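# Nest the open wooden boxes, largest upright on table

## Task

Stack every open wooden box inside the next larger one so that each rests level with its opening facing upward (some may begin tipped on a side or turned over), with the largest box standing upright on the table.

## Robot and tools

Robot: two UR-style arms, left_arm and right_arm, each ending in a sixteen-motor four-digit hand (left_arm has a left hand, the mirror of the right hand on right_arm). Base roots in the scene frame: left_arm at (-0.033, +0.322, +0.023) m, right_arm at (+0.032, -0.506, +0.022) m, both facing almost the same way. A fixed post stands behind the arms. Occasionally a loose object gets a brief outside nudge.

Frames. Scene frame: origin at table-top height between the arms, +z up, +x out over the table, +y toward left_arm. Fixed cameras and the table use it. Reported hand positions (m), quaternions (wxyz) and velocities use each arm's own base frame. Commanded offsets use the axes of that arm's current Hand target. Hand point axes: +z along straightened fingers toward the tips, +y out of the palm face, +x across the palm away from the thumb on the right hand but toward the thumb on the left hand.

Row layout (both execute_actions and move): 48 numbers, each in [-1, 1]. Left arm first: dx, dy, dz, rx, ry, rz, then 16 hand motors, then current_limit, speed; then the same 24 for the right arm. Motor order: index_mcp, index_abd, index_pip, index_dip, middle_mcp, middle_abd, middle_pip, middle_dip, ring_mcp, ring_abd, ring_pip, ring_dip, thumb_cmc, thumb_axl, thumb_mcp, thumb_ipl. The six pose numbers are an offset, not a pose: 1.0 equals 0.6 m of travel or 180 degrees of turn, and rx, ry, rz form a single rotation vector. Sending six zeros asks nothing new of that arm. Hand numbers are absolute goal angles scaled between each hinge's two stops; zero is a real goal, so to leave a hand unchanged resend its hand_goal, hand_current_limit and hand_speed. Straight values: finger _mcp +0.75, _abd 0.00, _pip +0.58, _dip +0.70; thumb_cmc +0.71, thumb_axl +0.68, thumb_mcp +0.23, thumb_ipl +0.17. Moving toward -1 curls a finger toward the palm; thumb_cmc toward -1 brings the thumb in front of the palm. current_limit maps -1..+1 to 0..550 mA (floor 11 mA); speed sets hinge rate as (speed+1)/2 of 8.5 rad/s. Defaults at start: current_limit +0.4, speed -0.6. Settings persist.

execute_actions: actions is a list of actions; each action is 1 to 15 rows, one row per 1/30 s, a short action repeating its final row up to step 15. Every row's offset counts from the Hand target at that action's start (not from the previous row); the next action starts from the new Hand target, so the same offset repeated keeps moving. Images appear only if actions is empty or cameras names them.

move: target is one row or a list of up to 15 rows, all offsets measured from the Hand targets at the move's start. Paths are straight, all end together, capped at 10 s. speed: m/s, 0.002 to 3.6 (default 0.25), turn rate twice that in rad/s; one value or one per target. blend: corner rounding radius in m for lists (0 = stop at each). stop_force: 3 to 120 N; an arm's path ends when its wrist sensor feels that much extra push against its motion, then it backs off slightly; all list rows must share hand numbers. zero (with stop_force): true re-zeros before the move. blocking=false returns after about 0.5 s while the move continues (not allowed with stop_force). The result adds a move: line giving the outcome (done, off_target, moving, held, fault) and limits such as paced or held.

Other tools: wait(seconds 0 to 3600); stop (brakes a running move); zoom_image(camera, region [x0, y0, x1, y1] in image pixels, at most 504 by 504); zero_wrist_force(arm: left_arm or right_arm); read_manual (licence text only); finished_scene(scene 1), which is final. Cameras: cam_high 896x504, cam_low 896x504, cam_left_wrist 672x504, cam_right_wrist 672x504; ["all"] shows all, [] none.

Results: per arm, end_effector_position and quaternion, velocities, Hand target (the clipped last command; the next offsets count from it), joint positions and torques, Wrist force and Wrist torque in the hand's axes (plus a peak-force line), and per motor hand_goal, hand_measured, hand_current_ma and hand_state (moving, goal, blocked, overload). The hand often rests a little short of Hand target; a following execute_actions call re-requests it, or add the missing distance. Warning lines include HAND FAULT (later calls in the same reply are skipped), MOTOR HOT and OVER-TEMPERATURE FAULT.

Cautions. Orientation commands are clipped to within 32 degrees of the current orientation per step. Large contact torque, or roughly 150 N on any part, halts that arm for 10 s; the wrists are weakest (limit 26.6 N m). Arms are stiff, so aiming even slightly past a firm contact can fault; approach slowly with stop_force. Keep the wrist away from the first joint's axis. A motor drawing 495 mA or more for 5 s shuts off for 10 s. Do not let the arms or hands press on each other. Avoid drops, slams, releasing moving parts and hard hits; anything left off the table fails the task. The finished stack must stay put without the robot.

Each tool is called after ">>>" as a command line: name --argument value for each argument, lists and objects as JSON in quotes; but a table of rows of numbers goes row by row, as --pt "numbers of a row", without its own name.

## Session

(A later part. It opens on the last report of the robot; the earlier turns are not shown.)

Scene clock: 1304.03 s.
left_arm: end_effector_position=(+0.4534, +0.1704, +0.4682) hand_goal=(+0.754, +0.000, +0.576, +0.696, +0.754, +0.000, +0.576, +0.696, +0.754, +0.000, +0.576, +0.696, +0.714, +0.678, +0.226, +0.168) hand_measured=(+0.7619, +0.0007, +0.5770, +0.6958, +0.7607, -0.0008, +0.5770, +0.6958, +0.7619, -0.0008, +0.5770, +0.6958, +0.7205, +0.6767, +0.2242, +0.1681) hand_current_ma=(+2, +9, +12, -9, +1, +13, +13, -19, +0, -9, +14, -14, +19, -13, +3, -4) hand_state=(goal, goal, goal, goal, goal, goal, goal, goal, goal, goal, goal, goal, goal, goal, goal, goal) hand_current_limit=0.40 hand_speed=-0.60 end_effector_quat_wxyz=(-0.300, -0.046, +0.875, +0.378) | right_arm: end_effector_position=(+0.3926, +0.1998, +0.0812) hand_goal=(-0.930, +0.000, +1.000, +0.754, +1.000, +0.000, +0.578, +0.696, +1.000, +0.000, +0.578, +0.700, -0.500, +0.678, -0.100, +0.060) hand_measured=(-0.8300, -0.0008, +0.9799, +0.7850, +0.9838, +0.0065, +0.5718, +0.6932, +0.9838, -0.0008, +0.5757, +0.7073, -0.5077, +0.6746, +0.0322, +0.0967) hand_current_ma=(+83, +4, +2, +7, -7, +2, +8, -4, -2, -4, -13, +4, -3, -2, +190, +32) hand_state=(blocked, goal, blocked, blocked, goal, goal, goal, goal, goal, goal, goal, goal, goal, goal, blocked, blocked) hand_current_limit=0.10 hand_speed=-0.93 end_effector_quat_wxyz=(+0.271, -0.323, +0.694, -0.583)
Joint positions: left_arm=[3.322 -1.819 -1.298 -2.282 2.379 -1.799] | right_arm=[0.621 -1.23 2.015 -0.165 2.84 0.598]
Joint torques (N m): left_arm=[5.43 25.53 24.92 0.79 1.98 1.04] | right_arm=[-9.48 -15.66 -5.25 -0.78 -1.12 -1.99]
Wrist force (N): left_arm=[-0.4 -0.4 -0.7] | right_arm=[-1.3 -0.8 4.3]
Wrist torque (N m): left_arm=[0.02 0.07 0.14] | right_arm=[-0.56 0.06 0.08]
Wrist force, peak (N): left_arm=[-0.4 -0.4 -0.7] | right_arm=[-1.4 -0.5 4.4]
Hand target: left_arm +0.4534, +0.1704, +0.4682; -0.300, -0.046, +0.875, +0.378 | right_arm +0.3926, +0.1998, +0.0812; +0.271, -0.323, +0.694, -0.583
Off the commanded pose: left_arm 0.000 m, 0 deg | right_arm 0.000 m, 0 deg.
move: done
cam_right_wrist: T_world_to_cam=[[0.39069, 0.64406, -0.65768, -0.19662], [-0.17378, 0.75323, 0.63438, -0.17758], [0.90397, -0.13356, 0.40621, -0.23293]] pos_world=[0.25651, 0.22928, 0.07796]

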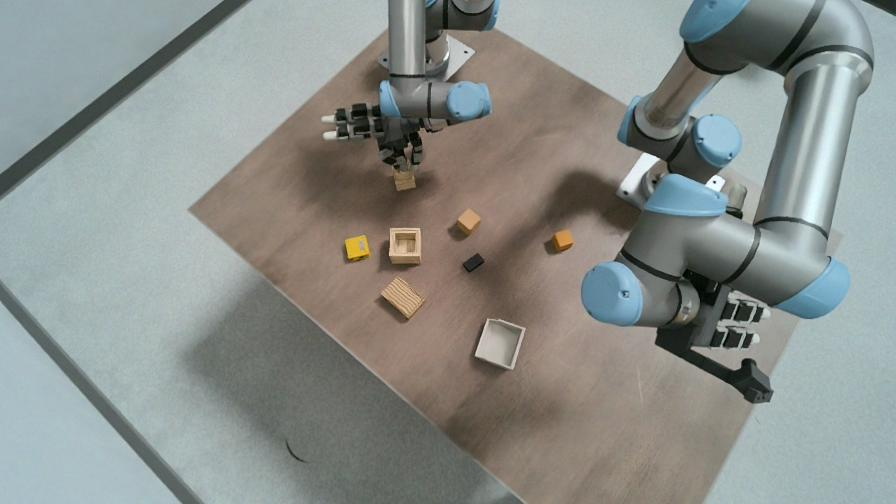

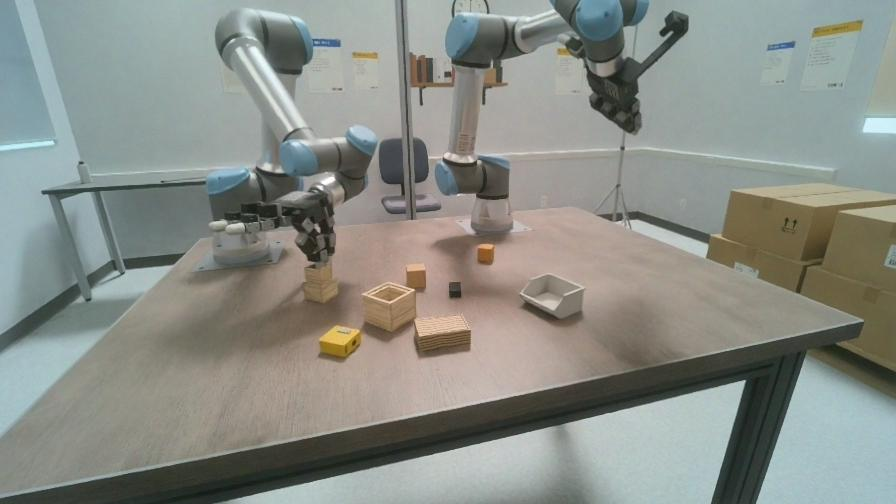

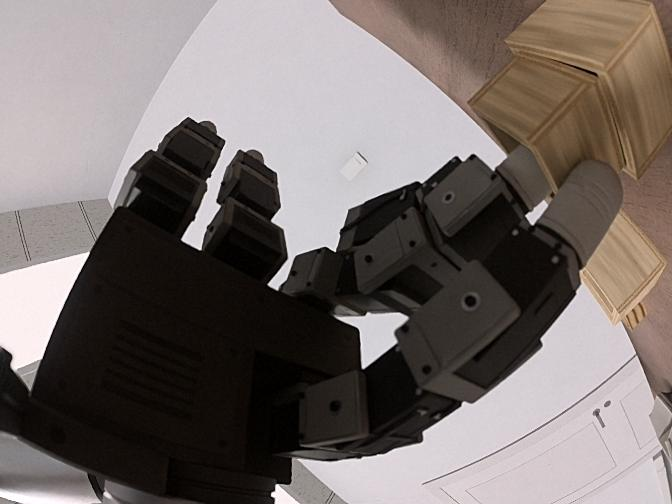

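>>> move --target '[0,0,0,0,0,0,0.754,0,0.576,0.696,0.754,0,0.576,0.696,0.754,0,0.576,0.696,0.714,0.678,0.226,0.168,0.4,-0.6,0,0.00492,0.00087,0,0,0,-0.93,0,1.0,0.754,1,0,0.577,0.696,1,0,0.577,0.7,-0.5,0.678,-0.10,0.059,0.1,-0.93]' --speed 0.01 --stop_force 3 --cameras '["cam_high","cam_low","cam_right_wrist"]'

>>> zoom_image --camera "cam_high" --region '[390, 165, 420, 195]'

>>> zoom_image --camera "cam_low" --region '[300, 262, 340, 302]'

>>> zoom_image --camera "cam_right_wrist" --region '[500, 10, 660, 180]'

Scene clock: 1309.47 s.
left_arm: end_effector_position=(+0.4534, +0.1704, +0.4682) hand_goal=(+0.754, +0.000, +0.576, +0.696, +0.754, +0.000, +0.576, +0.696, +0.754, +0.000, +0.576, +0.696, +0.714, +0.678, +0.226, +0.168) hand_measured=(+0.7607, +0.0007, +0.5770, +0.6958, +0.7607, +0.0007, +0.5770, +0.6958, +0.7619, -0.0008, +0.5770, +0.6958, +0.7217, +0.6777, +0.2242, +0.1681) hand_current_ma=(+0, +9, +10, -7, +3, +6, +0, -16, +5, -1, +5, -3, +7, -13, +1, +20) hand_state=(goal, goal, goal, goal, goal, goal, goal, goal, goal, goal, goal, goal, goal, goal, goal, goal) hand_current_limit=0.40 hand_speed=-0.60 end_effector_quat_wxyz=(-0.300, -0.046, +0.875, +0.378) | right_arm: end_effector_position=(+0.3927, +0.1998, +0.0782) hand_goal=(-0.930, +0.000, +1.000, +0.754, +1.000, +0.000, +0.578, +0.696, +1.000, +0.000, +0.578, +0.700, -0.500, +0.678, -0.100, +0.060) hand_measured=(-0.8312, -0.0023, +0.9786, +0.7850, +0.9838, +0.0051, +0.5718, +0.6932, +0.9838, -0.0008, +0.5757, +0.7073, -0.5077, +0.6767, +0.0322, +0.0967) hand_current_ma=(+84, +4, +6, +4, +4, -4, +3, -14, +5, -10, -12, +6, -10, +0, +195, +37) hand_state=(blocked, goal, blocked, blocked, goal, goal, goal, goal, goal, goal, goal, goal, goal, goal, blocked, blocked) hand_current_limit=0.10 hand_speed=-0.93 end_effector_quat_wxyz=(+0.271, -0.323, +0.694, -0.583)
Joint positions: left_arm=[3.322 -1.819 -1.298 -2.282 2.379 -1.799] | right_arm=[0.621 -1.224 2.017 -0.173 2.84 0.598]
Joint torques (N m): left_arm=[4.42 25.79 25.27 0.76 1.99 0.95] | right_arm=[-8.84 -14.7 -4.09 -0.73 -1.05 0.3]
Wrist force (N): left_arm=[-0.2 -0.1 -0.6] | right_arm=[-1.6 -1.2 3.7]
Wrist torque (N m): left_arm=[0.06 0.04 0.16] | right_arm=[-0.55 0.10 0.09]
Wrist force, peak (N): left_arm=[-0.3 -0.3 -0.8] | right_arm=[-1.5 -1.3 4.5]
Hand target: left_arm +0.4534, +0.1704, +0.4682; -0.300, -0.046, +0.875, +0.378 | right_arm +0.3927, +0.1998, +0.0782; +0.271, -0.323, +0.694, -0.583
Off the commanded pose: left_arm 0.000 m, 0 deg | right_arm 0.000 m, 0 deg.
move: done
cam_right_wrist: T_world_to_cam=[[0.39068, 0.64411, -0.65764, -0.1986], [-0.17381, 0.75319, 0.63443, -0.17567], [0.90397, -0.13356, 0.40621, -0.23171]] pos_world=[0.25651, 0.22928, 0.07496]

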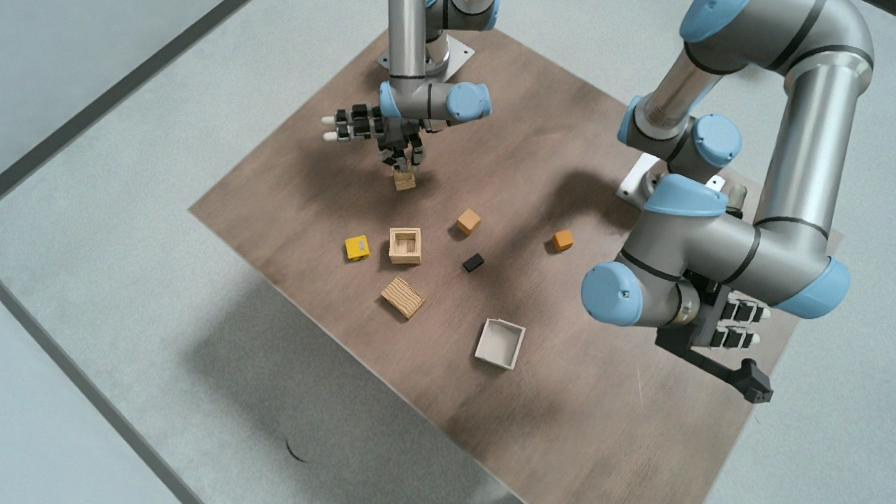

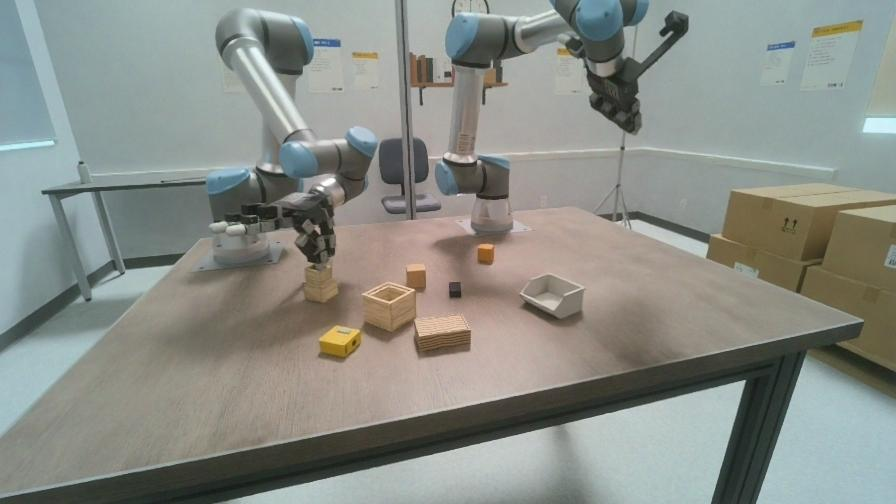

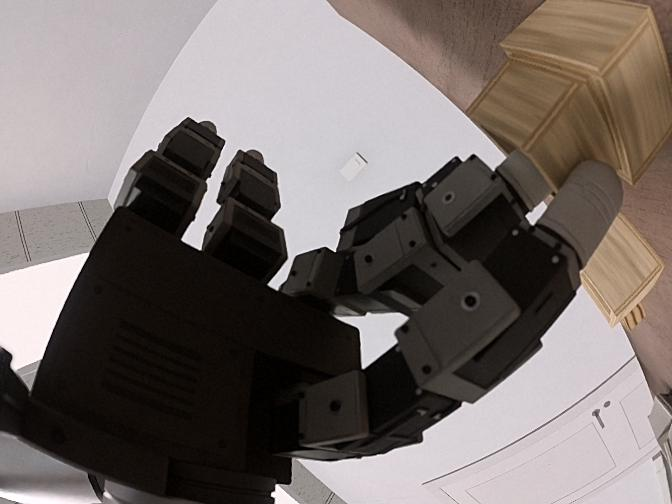

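Scaled by 16.800 from the camera's image (finer frame: 1280x720).

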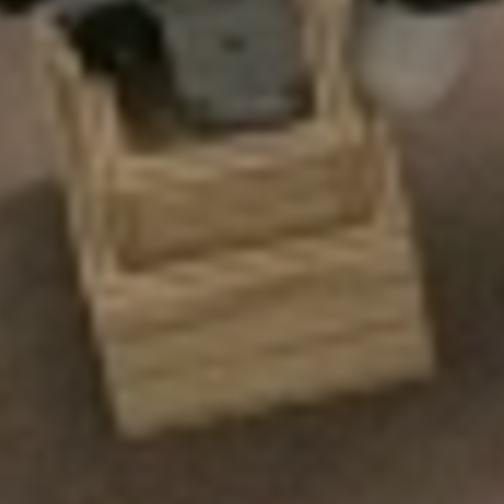

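Scaled by 12.600 from the camera's image (finer frame: 1280x720).

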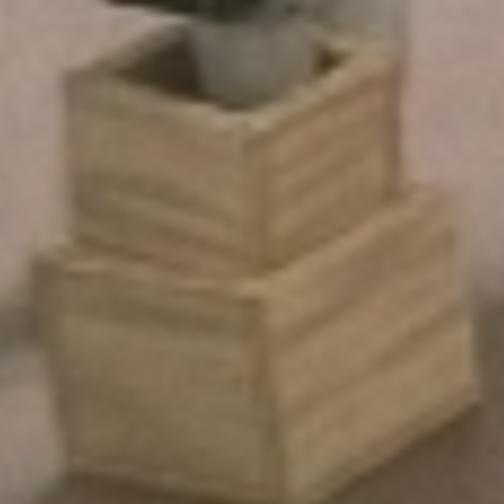

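Scaled by 2.965 from the camera's image (finer frame: 960x720).

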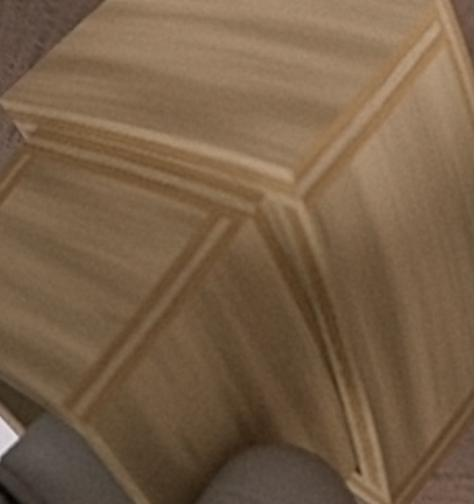

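>>> move --target '[0,0,0,0,0,0,0.754,0,0.576,0.696,0.754,0,0.576,0.696,0.754,0,0.576,0.696,0.714,0.678,0.226,0.168,0.4,-0.6,0.0005,-0.0094,-0.00403,0,0,0,-0.93,0,1.0,0.754,1,0,0.577,0.696,1,0,0.577,0.7,-0.5,0.678,-0.10,0.059,0.1,-0.93]' --speed 0.03 --cameras '["cam_high","cam_low","cam_right_wrist"]'

>>> zoom_image --camera "cam_high" --region '[390, 165, 420, 195]'

>>> zoom_image --camera "cam_low" --region '[300, 262, 340, 302]'

>>> zoom_image --camera "cam_right_wrist" --region '[500, 10, 660, 180]'

Scene clock: 1318.17 s.
left_arm: end_effector_position=(+0.4534, +0.1704, +0.4682) hand_goal=(+0.754, +0.000, +0.576, +0.696, +0.754, +0.000, +0.576, +0.696, +0.754, +0.000, +0.576, +0.696, +0.714, +0.678, +0.226, +0.168) hand_measured=(+0.7607, +0.0007, +0.5770, +0.6971, +0.7607, -0.0008, +0.5770, +0.6958, +0.7619, -0.0008, +0.5770, +0.6958, +0.7205, +0.6767, +0.2252, +0.1672) hand_current_ma=(-4, +5, +11, -5, +1, +1, +8, -7, -14, -6, +1, -11, +20, -8, +5, +3) hand_state=(goal, goal, goal, goal, goal, goal, goal, goal, goal, goal, goal, goal, goal, goal, goal, goal) hand_current_limit=0.40 hand_speed=-0.60 end_effector_quat_wxyz=(-0.300, -0.046, +0.875, +0.378) | right_arm: end_effector_position=(+0.3914, +0.2005, +0.0840) hand_goal=(-0.930, +0.000, +1.000, +0.754, +1.000, +0.000, +0.578, +0.696, +1.000, +0.000, +0.578, +0.700, -0.500, +0.678, -0.100, +0.060) hand_measured=(-0.8312, -0.0023, +0.9786, +0.7850, +0.9838, +0.0065, +0.5705, +0.6932, +0.9838, -0.0008, +0.5757, +0.7060, -0.5065, +0.6788, +0.0312, +0.0957) hand_current_ma=(+88, +20, +0, +6, +3, -2, +7, -7, +8, -3, -4, -2, -6, +1, +189, +24) hand_state=(blocked, goal, blocked, blocked, goal, goal, goal, goal, goal, goal, goal, goal, goal, goal, blocked, blocked) hand_current_limit=0.10 hand_speed=-0.93 end_effector_quat_wxyz=(+0.271, -0.323, +0.694, -0.583)
Joint positions: left_arm=[3.322 -1.819 -1.298 -2.282 2.379 -1.799] | right_arm=[0.625 -1.234 2.012 -0.152 2.842 0.605]
Joint torques (N m): left_arm=[4.95 25.35 25.29 0.84 2.19 0.92] | right_arm=[8.83 -37.52 -22.59 2.48 3.27 1.97]
Wrist force (N): left_arm=[-0.3 -0.2 -0.2] | right_arm=[-1.3 -0.4 4.0]
Wrist torque (N m): left_arm=[0.01 0.06 0.15] | right_arm=[-0.48 0.07 -0.06]
Wrist force, peak (N): left_arm=[-0.6 -0.2 -0.6] | right_arm=[-2.0 -0.9 4.1]
Hand target: left_arm +0.4534, +0.1704, +0.4682; -0.300, -0.046, +0.875, +0.378 | right_arm +0.3914, +0.2005, +0.0841; +0.271, -0.323, +0.694, -0.583
Off the commanded pose: left_arm 0.000 m, 0 deg | right_arm 0.000 m, 0 deg.
move: done
cam_right_wrist: T_world_to_cam=[[0.39076, 0.644, -0.6577, -0.1947], [-0.17382, 0.75328, 0.63432, -0.18002], [0.90393, -0.13355, 0.40629, -0.2329]] pos_world=[0.25531, 0.22988, 0.08076]

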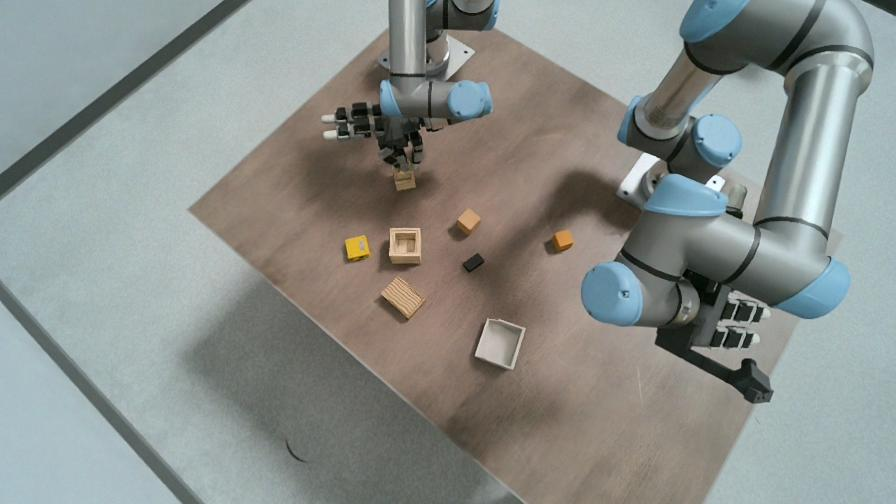

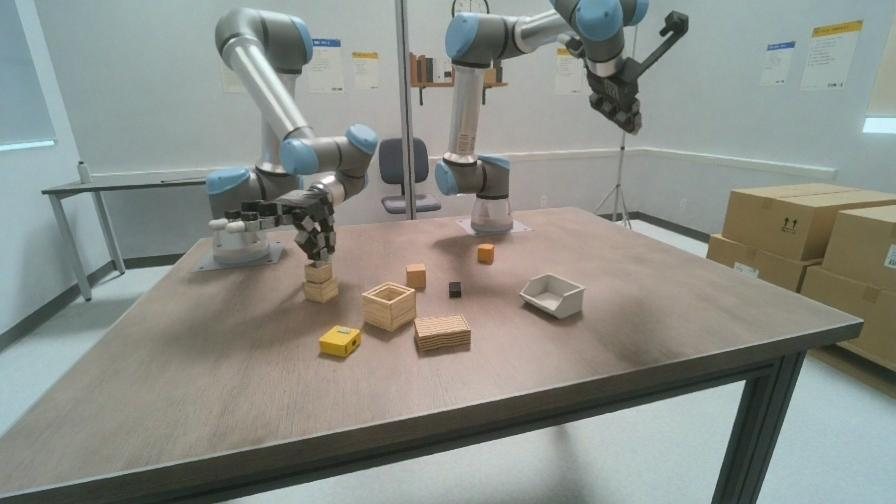

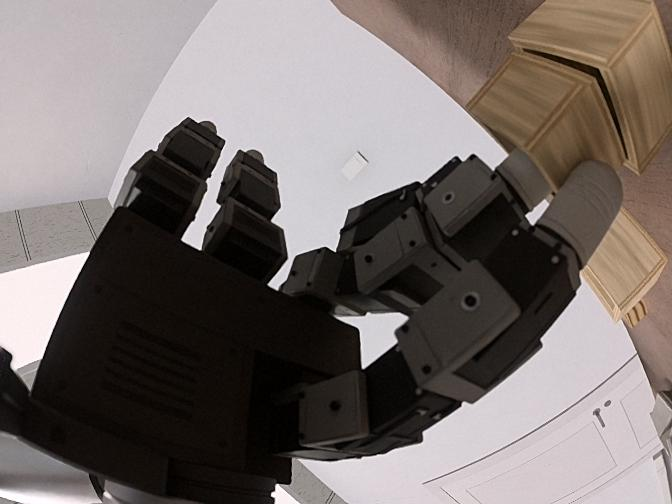

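Scaled by 16.800 from the camera's image (finer frame: 1280x720).

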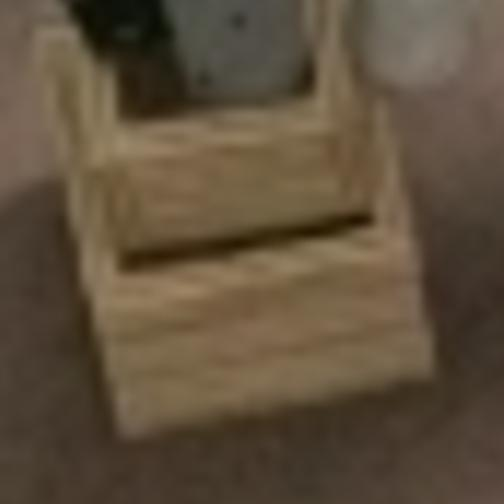

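Scaled by 12.600 from the camera's image (finer frame: 1280x720).

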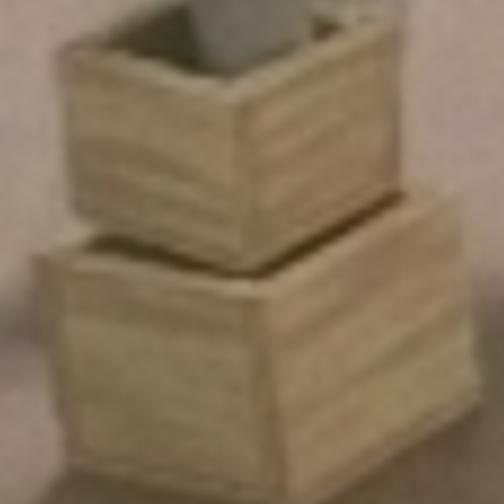

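Scaled by 2.965 from the camera's image (finer frame: 960x720).

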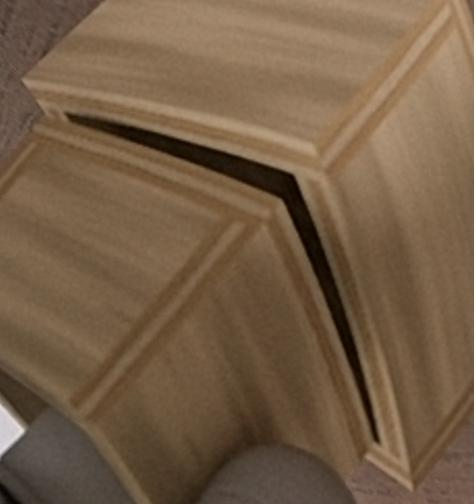

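>>> zoom_image --camera "cam_right_wrist" --region '[490, 20, 550, 80]'

>>> zoom_image --camera "cam_right_wrist" --region '[570, 40, 630, 100]'

>>> zoom_image --camera "cam_right_wrist" --region '[600, 130, 660, 190]'

>>> zoom_image --camera "cam_right_wrist" --region '[455, 90, 545, 180]'

Scaled by 8.400 from the camera's image (finer frame: 960x720).

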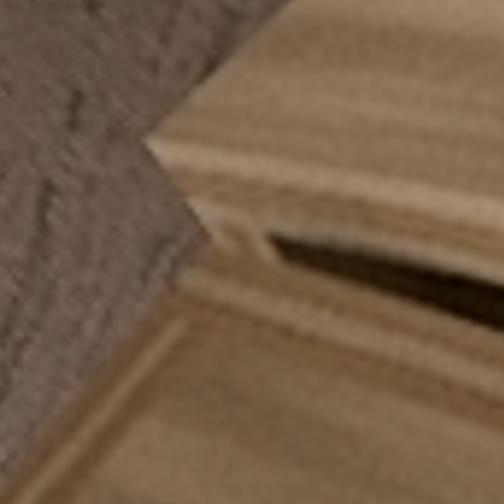

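Scaled by 8.400 from the camera's image (finer frame: 960x720).

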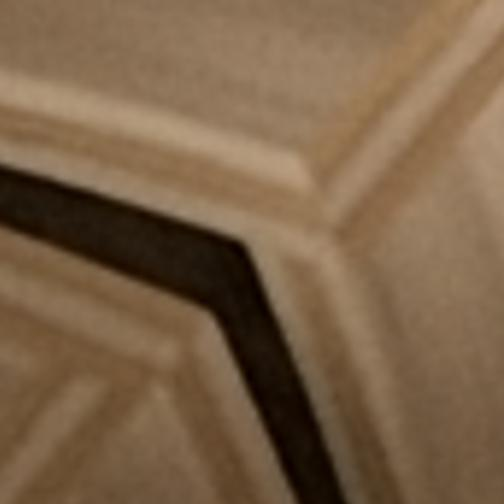

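Scaled by 8.400 from the camera's image (finer frame: 960x720).

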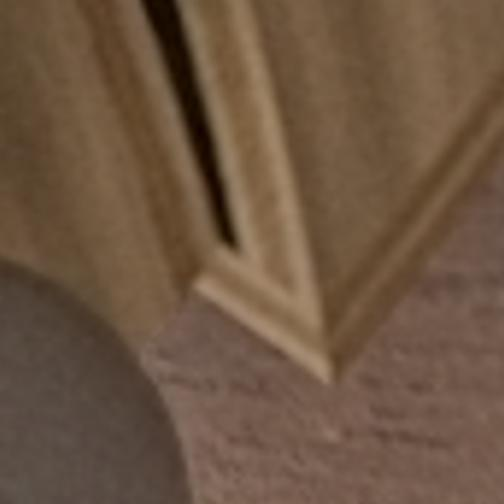

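Scaled by 5.600 from the camera's image (finer frame: 960x720).

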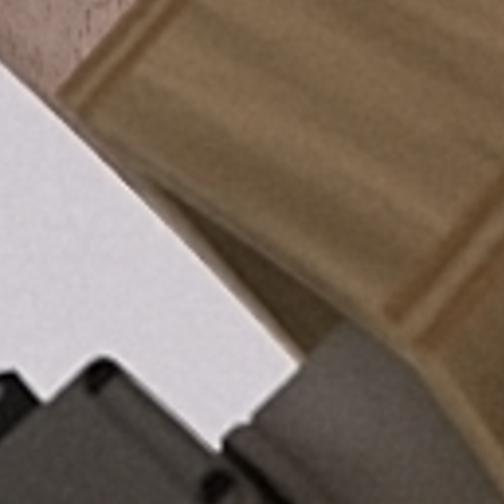

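>>> move --target '[0,0,0,0,0,0,0.754,0,0.576,0.696,0.754,0,0.576,0.696,0.754,0,0.576,0.696,0.714,0.678,0.226,0.168,0.4,-0.6,-0.0020,0.00742,0.00977,-0.01389,-0.01287,0.00901,-0.93,0,1.0,0.754,1,0,0.577,0.696,1,0,0.577,0.7,-0.5,0.678,-0.10,0.059,0.1,-0.93]' --speed 0.02 --stop_force 3 --cameras '["cam_high","cam_low","cam_right_wrist"]'

>>> zoom_image --camera "cam_right_wrist" --region '[490, 20, 550, 80]'

>>> zoom_image --camera "cam_right_wrist" --region '[570, 40, 630, 100]'

>>> zoom_image --camera "cam_right_wrist" --region '[600, 130, 660, 190]'

>>> zoom_image --camera "cam_high" --region '[390, 165, 420, 195]'

Scene clock: 1427.77 s.
left_arm: end_effector_position=(+0.4534, +0.1704, +0.4682) hand_goal=(+0.754, +0.000, +0.576, +0.696, +0.754, +0.000, +0.576, +0.696, +0.754, +0.000, +0.576, +0.696, +0.714, +0.678, +0.226, +0.168) hand_measured=(+0.7619, -0.0008, +0.5770, +0.6971, +0.7607, +0.0007, +0.5770, +0.6958, +0.7619, -0.0008, +0.5770, +0.6958, +0.7217, +0.6767, +0.2252, +0.1681) hand_current_ma=(-2, -8, -6, -11, -4, +9, +7, -12, +12, -13, +1, +0, +17, -12, +1, -10) hand_state=(goal, goal, goal, goal, goal, goal, goal, goal, goal, goal, goal, goal, goal, goal, goal, goal) hand_current_limit=0.40 hand_speed=-0.60 end_effector_quat_wxyz=(-0.300, -0.046, +0.875, +0.378) | right_arm: end_effector_position=(+0.3960, +0.1982, +0.0787) hand_goal=(-0.930, +0.000, +1.000, +0.754, +1.000, +0.000, +0.578, +0.696, +1.000, +0.000, +0.578, +0.700, -0.500, +0.678, -0.100, +0.060) hand_measured=(-0.8312, -0.0008, +0.9799, +0.7862, +0.9838, +0.0051, +0.5718, +0.6932, +0.9838, -0.0008, +0.5744, +0.7073, -0.5065, +0.6788, +0.0312, +0.0967) hand_current_ma=(+71, +2, -1, +1, +6, +2, +5, -8, +14, +5, -13, +0, -13, +12, +181, +26) hand_state=(blocked, goal, blocked, blocked, goal, goal, goal, goal, goal, goal, goal, goal, goal, goal, blocked, blocked) hand_current_limit=0.10 hand_speed=-0.93 end_effector_quat_wxyz=(+0.286, -0.330, +0.706, -0.557)
Joint positions: left_arm=[3.322 -1.819 -1.298 -2.282 2.379 -1.799] | right_arm=[0.586 -1.268 2.048 -0.177 2.752 0.603]
Joint torques (N m): left_arm=[4.82 25.12 24.87 0.89 2.21 1.03] | right_arm=[-8.7 -37.07 -4.95 -0.81 -1.25 -1.98]
Wrist force (N): left_arm=[-0.3 -0.3 -0.8] | right_arm=[-1.4 -0.6 4.1]
Wrist torque (N m): left_arm=[0.06 0.05 0.15] | right_arm=[-0.52 0.06 0.05]
Wrist force, peak (N): left_arm=[-0.3 -0.3 -0.8] | right_arm=[-1.6 -0.6 4.6]
Hand target: left_arm +0.4534, +0.1704, +0.4682; -0.300, -0.046, +0.875, +0.378 | right_arm +0.3960, +0.1982, +0.0787; +0.286, -0.330, +0.706, -0.557
Off the commanded pose: left_arm 0.000 m, 0 deg | right_arm 0.000 m, 0 deg.
move: done
cam_right_wrist: T_world_to_cam=[[0.3604, 0.69232, -0.62514, -0.19858], [-0.19223, 0.71091, 0.6765, -0.16187], [0.91278, -0.12364, 0.3893, -0.23928]] pos_world=[0.25886, 0.22297, 0.07852]

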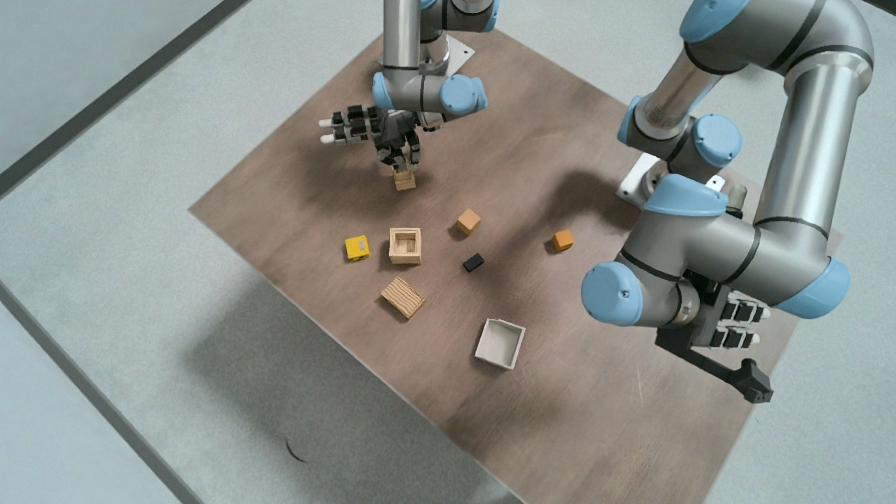

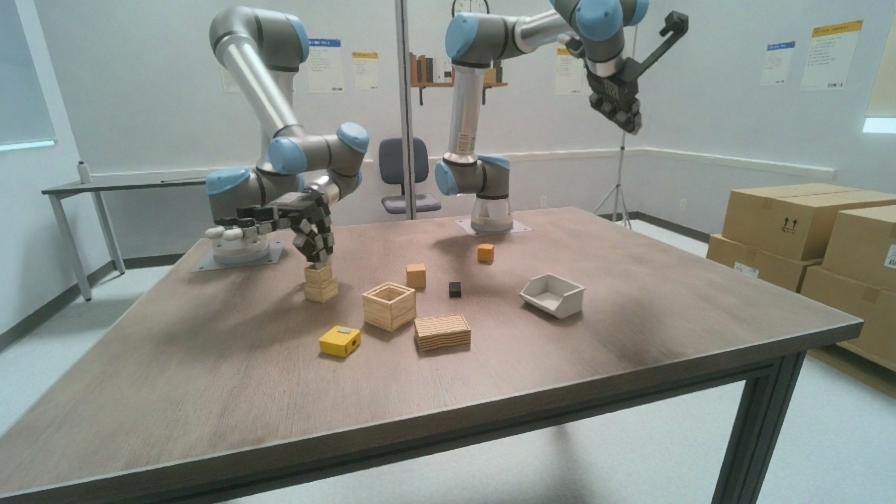

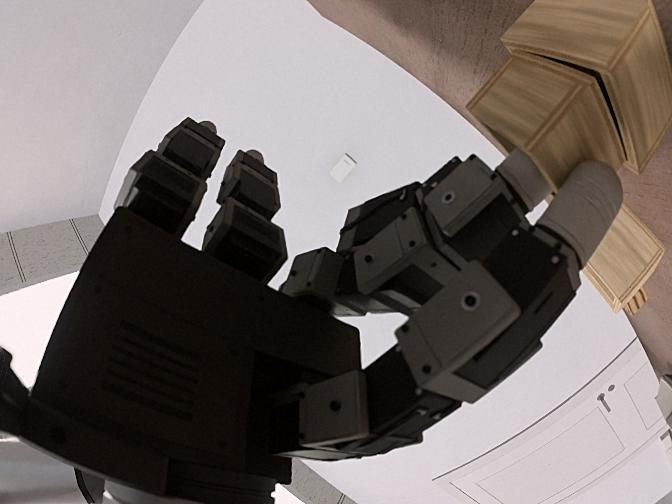

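Scaled by 8.400 from the camera's image (finer frame: 960x720).

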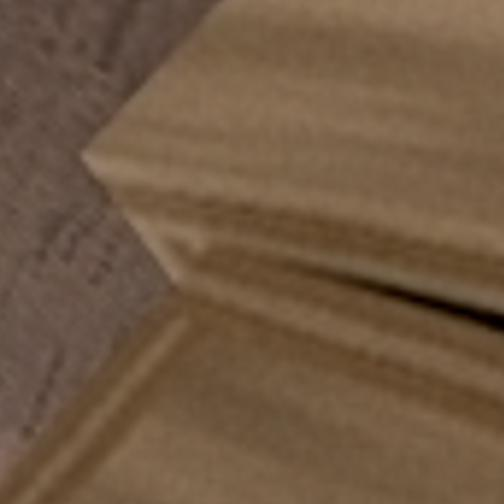

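Scaled by 8.400 from the camera's image (finer frame: 960x720).

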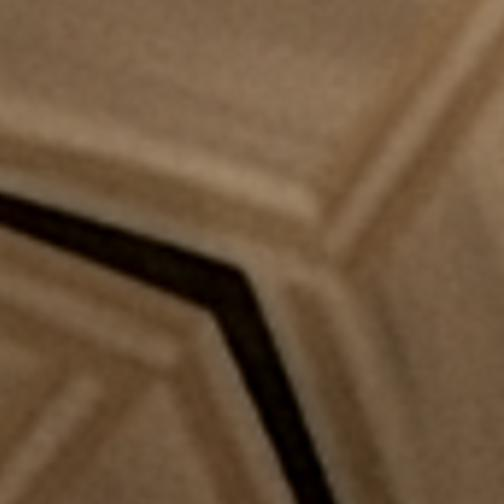

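Scaled by 8.400 from the camera's image (finer frame: 960x720).

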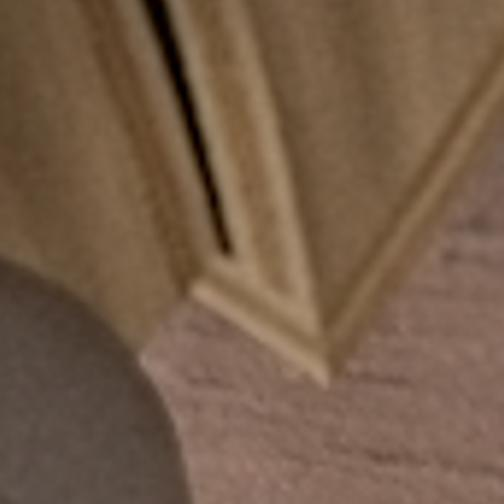

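Scaled by 16.800 from the camera's image (finer frame: 1280x720).

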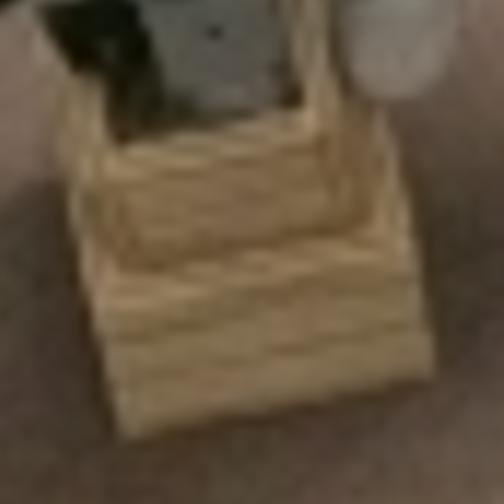

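>>> move --pt "0 0 0 0 0 0 0.754 0 0.576 0.696 0.754 0 0.576 0.696 0.754 0 0.576 0.696 0.714 0.678 0.226 0.168 0.4 -0.6 -0.00116 0.00003 0.00004 0 0 0 -0.93 0 1.0 0.754 1 0 0.577 0.696 1 0 0.577 0.7 -0.5 0.678 -0.10 0.059 0.1 -0.93" --pt "0 0 0 0 0 0 0.754 0 0.576 0.696 0.754 0 0.576 0.696 0.754 0 0.576 0.696 0.714 0.678 0.226 0.168 0.4 -0.6 -0.00086 0.00816 0.00183 0 0 0 -0.93 0 1.0 0.754 1 0 0.577 0.696 1 0 0.577 0.7 -0.5 0.678 -0.10 0.059 0.1 -0.93" --speed 0.01 --stop_force 3 --cameras '["cam_high","cam_low","cam_right_wrist"]'

>>> zoom_image --camera "cam_right_wrist" --region '[490, 20, 550, 80]'

>>> zoom_image --camera "cam_right_wrist" --region '[570, 40, 630, 100]'

>>> zoom_image --camera "cam_right_wrist" --region '[600, 130, 660, 190]'

>>> zoom_image --camera "cam_high" --region '[390, 165, 420, 195]'

Scene clock: 1452.23 s.
left_arm: end_effector_position=(+0.4534, +0.1704, +0.4682) hand_goal=(+0.754, +0.000, +0.576, +0.696, +0.754, +0.000, +0.576, +0.696, +0.754, +0.000, +0.576, +0.696, +0.714, +0.678, +0.226, +0.168) hand_measured=(+0.7607, -0.0008, +0.5770, +0.6958, +0.7607, -0.0008, +0.5770, +0.6958, +0.7619, -0.0008, +0.5770, +0.6958, +0.7205, +0.6777, +0.2252, +0.1681) hand_current_ma=(+5, -4, +2, -12, -5, +11, +16, -17, -13, -5, +4, -24, +16, +3, -10, -12) hand_state=(goal, goal, goal, goal, goal, goal, goal, goal, goal, goal, goal, goal, goal, goal, goal, goal) hand_current_limit=0.40 hand_speed=-0.60 end_effector_quat_wxyz=(-0.300, -0.046, +0.875, +0.378) | right_arm: end_effector_position=(+0.3964, +0.1987, +0.0738) hand_goal=(-0.930, +0.000, +1.000, +0.754, +1.000, +0.000, +0.578, +0.696, +1.000, +0.000, +0.578, +0.700, -0.500, +0.678, -0.100, +0.060) hand_measured=(-0.8312, -0.0008, +0.9786, +0.7862, +0.9850, +0.0065, +0.5718, +0.6932, +0.9838, -0.0008, +0.5757, +0.7060, -0.5065, +0.6788, +0.0312, +0.0967) hand_current_ma=(+80, -6, +1, +3, -7, -7, +4, -8, -5, +5, -6, +1, -17, -7, +188, +28) hand_state=(blocked, goal, blocked, blocked, goal, goal, goal, goal, goal, goal, goal, goal, goal, goal, blocked, blocked) hand_current_limit=0.10 hand_speed=-0.93 end_effector_quat_wxyz=(+0.286, -0.330, +0.706, -0.557)
Joint positions: left_arm=[3.322 -1.819 -1.298 -2.282 2.379 -1.799] | right_arm=[0.586 -1.257 2.05 -0.19 2.753 0.603]
Joint torques (N m): left_arm=[4.68 24.67 25.3 0.83 2.21 1.01] | right_arm=[8.71 -14.36 -5.62 -1.05 3.05 -1.97]
Wrist force (N): left_arm=[-0.4 -0.2 -0.4] | right_arm=[-1.2 -0.8 3.9]
Wrist torque (N m): left_arm=[0.04 0.08 0.13] | right_arm=[-0.55 0.04 0.01]
Wrist force, peak (N): left_arm=[-0.6 -0.5 -0.6] | right_arm=[-1.6 -0.6 4.3]
Hand target: left_arm +0.4534, +0.1704, +0.4682; -0.300, -0.046, +0.875, +0.378 | right_arm +0.3964, +0.1987, +0.0737; +0.286, -0.330, +0.706, -0.557
Off the commanded pose: left_arm 0.000 m, 0 deg | right_arm 0.000 m, 0 deg.
move: done
cam_right_wrist: T_world_to_cam=[[0.3604, 0.69232, -0.62514, -0.20223], [-0.19223, 0.71091, 0.6765, -0.15874], [0.91278, -0.12364, 0.3893, -0.23773]] pos_world=[0.25936, 0.22347, 0.07352]

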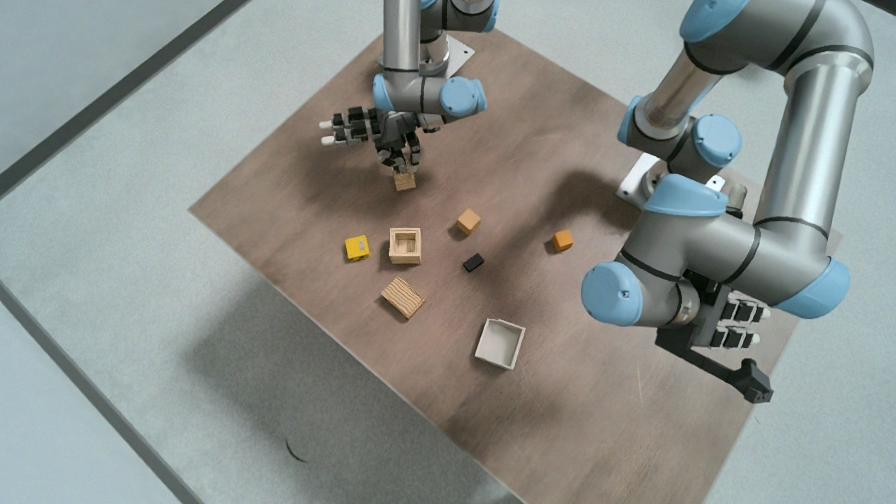

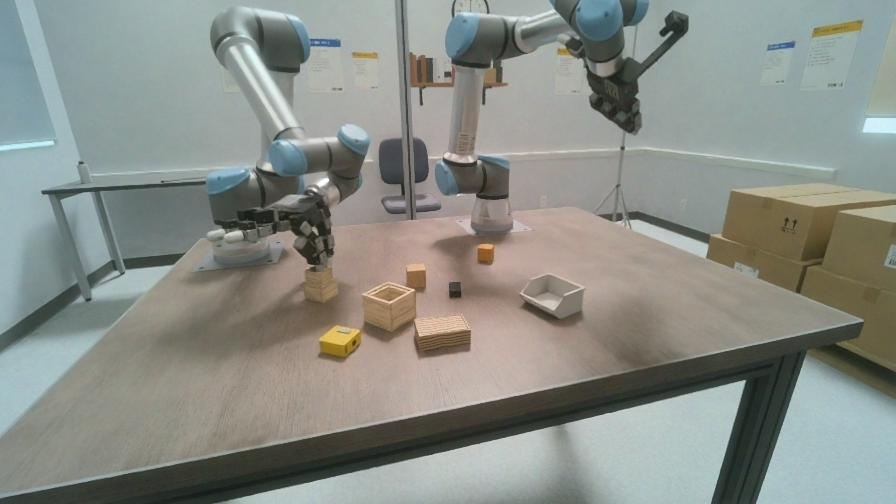

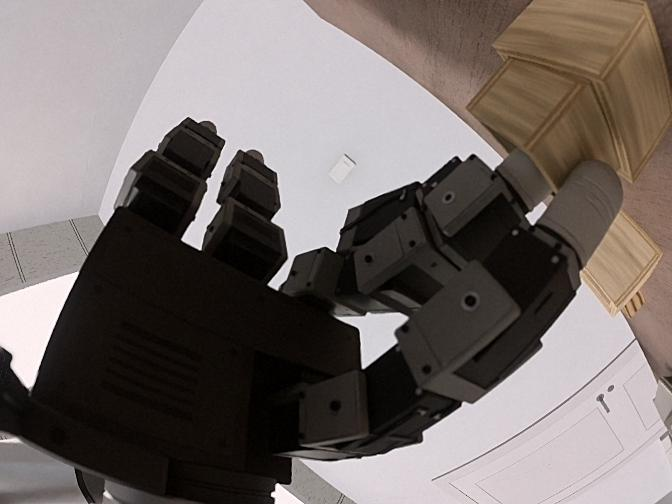

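Scaled by 8.400 from the camera's image (finer frame: 960x720).

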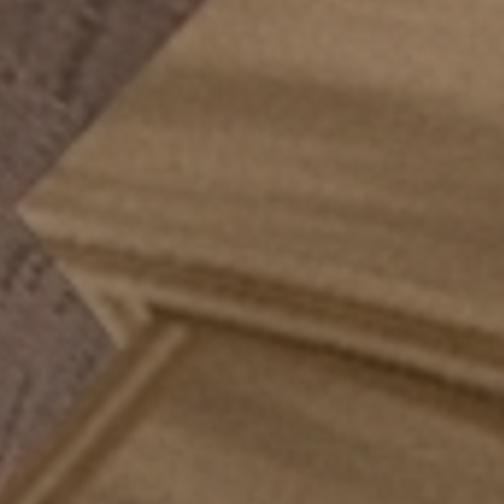

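Scaled by 8.400 from the camera's image (finer frame: 960x720).

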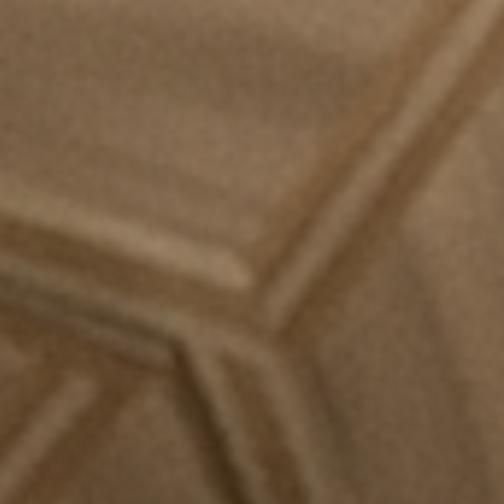

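Scaled by 8.400 from the camera's image (finer frame: 960x720).

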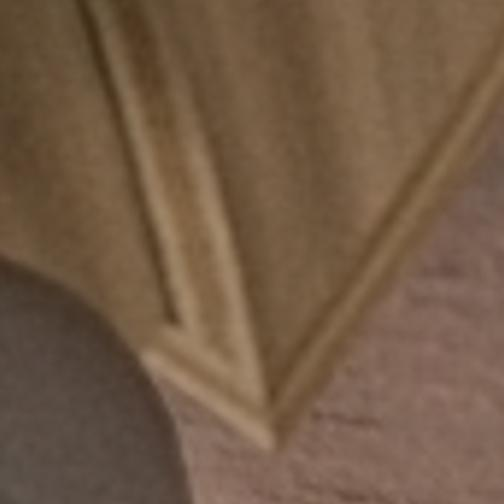

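Scaled by 16.800 from the camera's image (finer frame: 1280x720).

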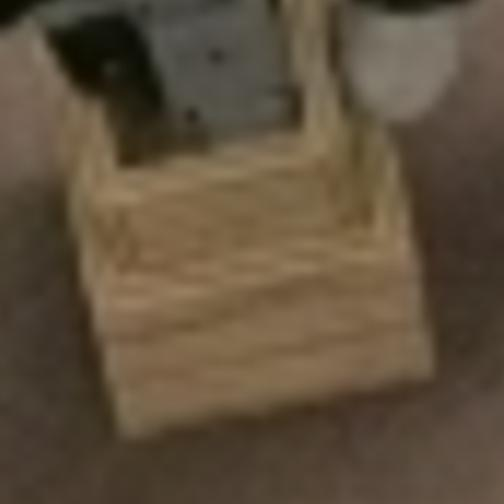

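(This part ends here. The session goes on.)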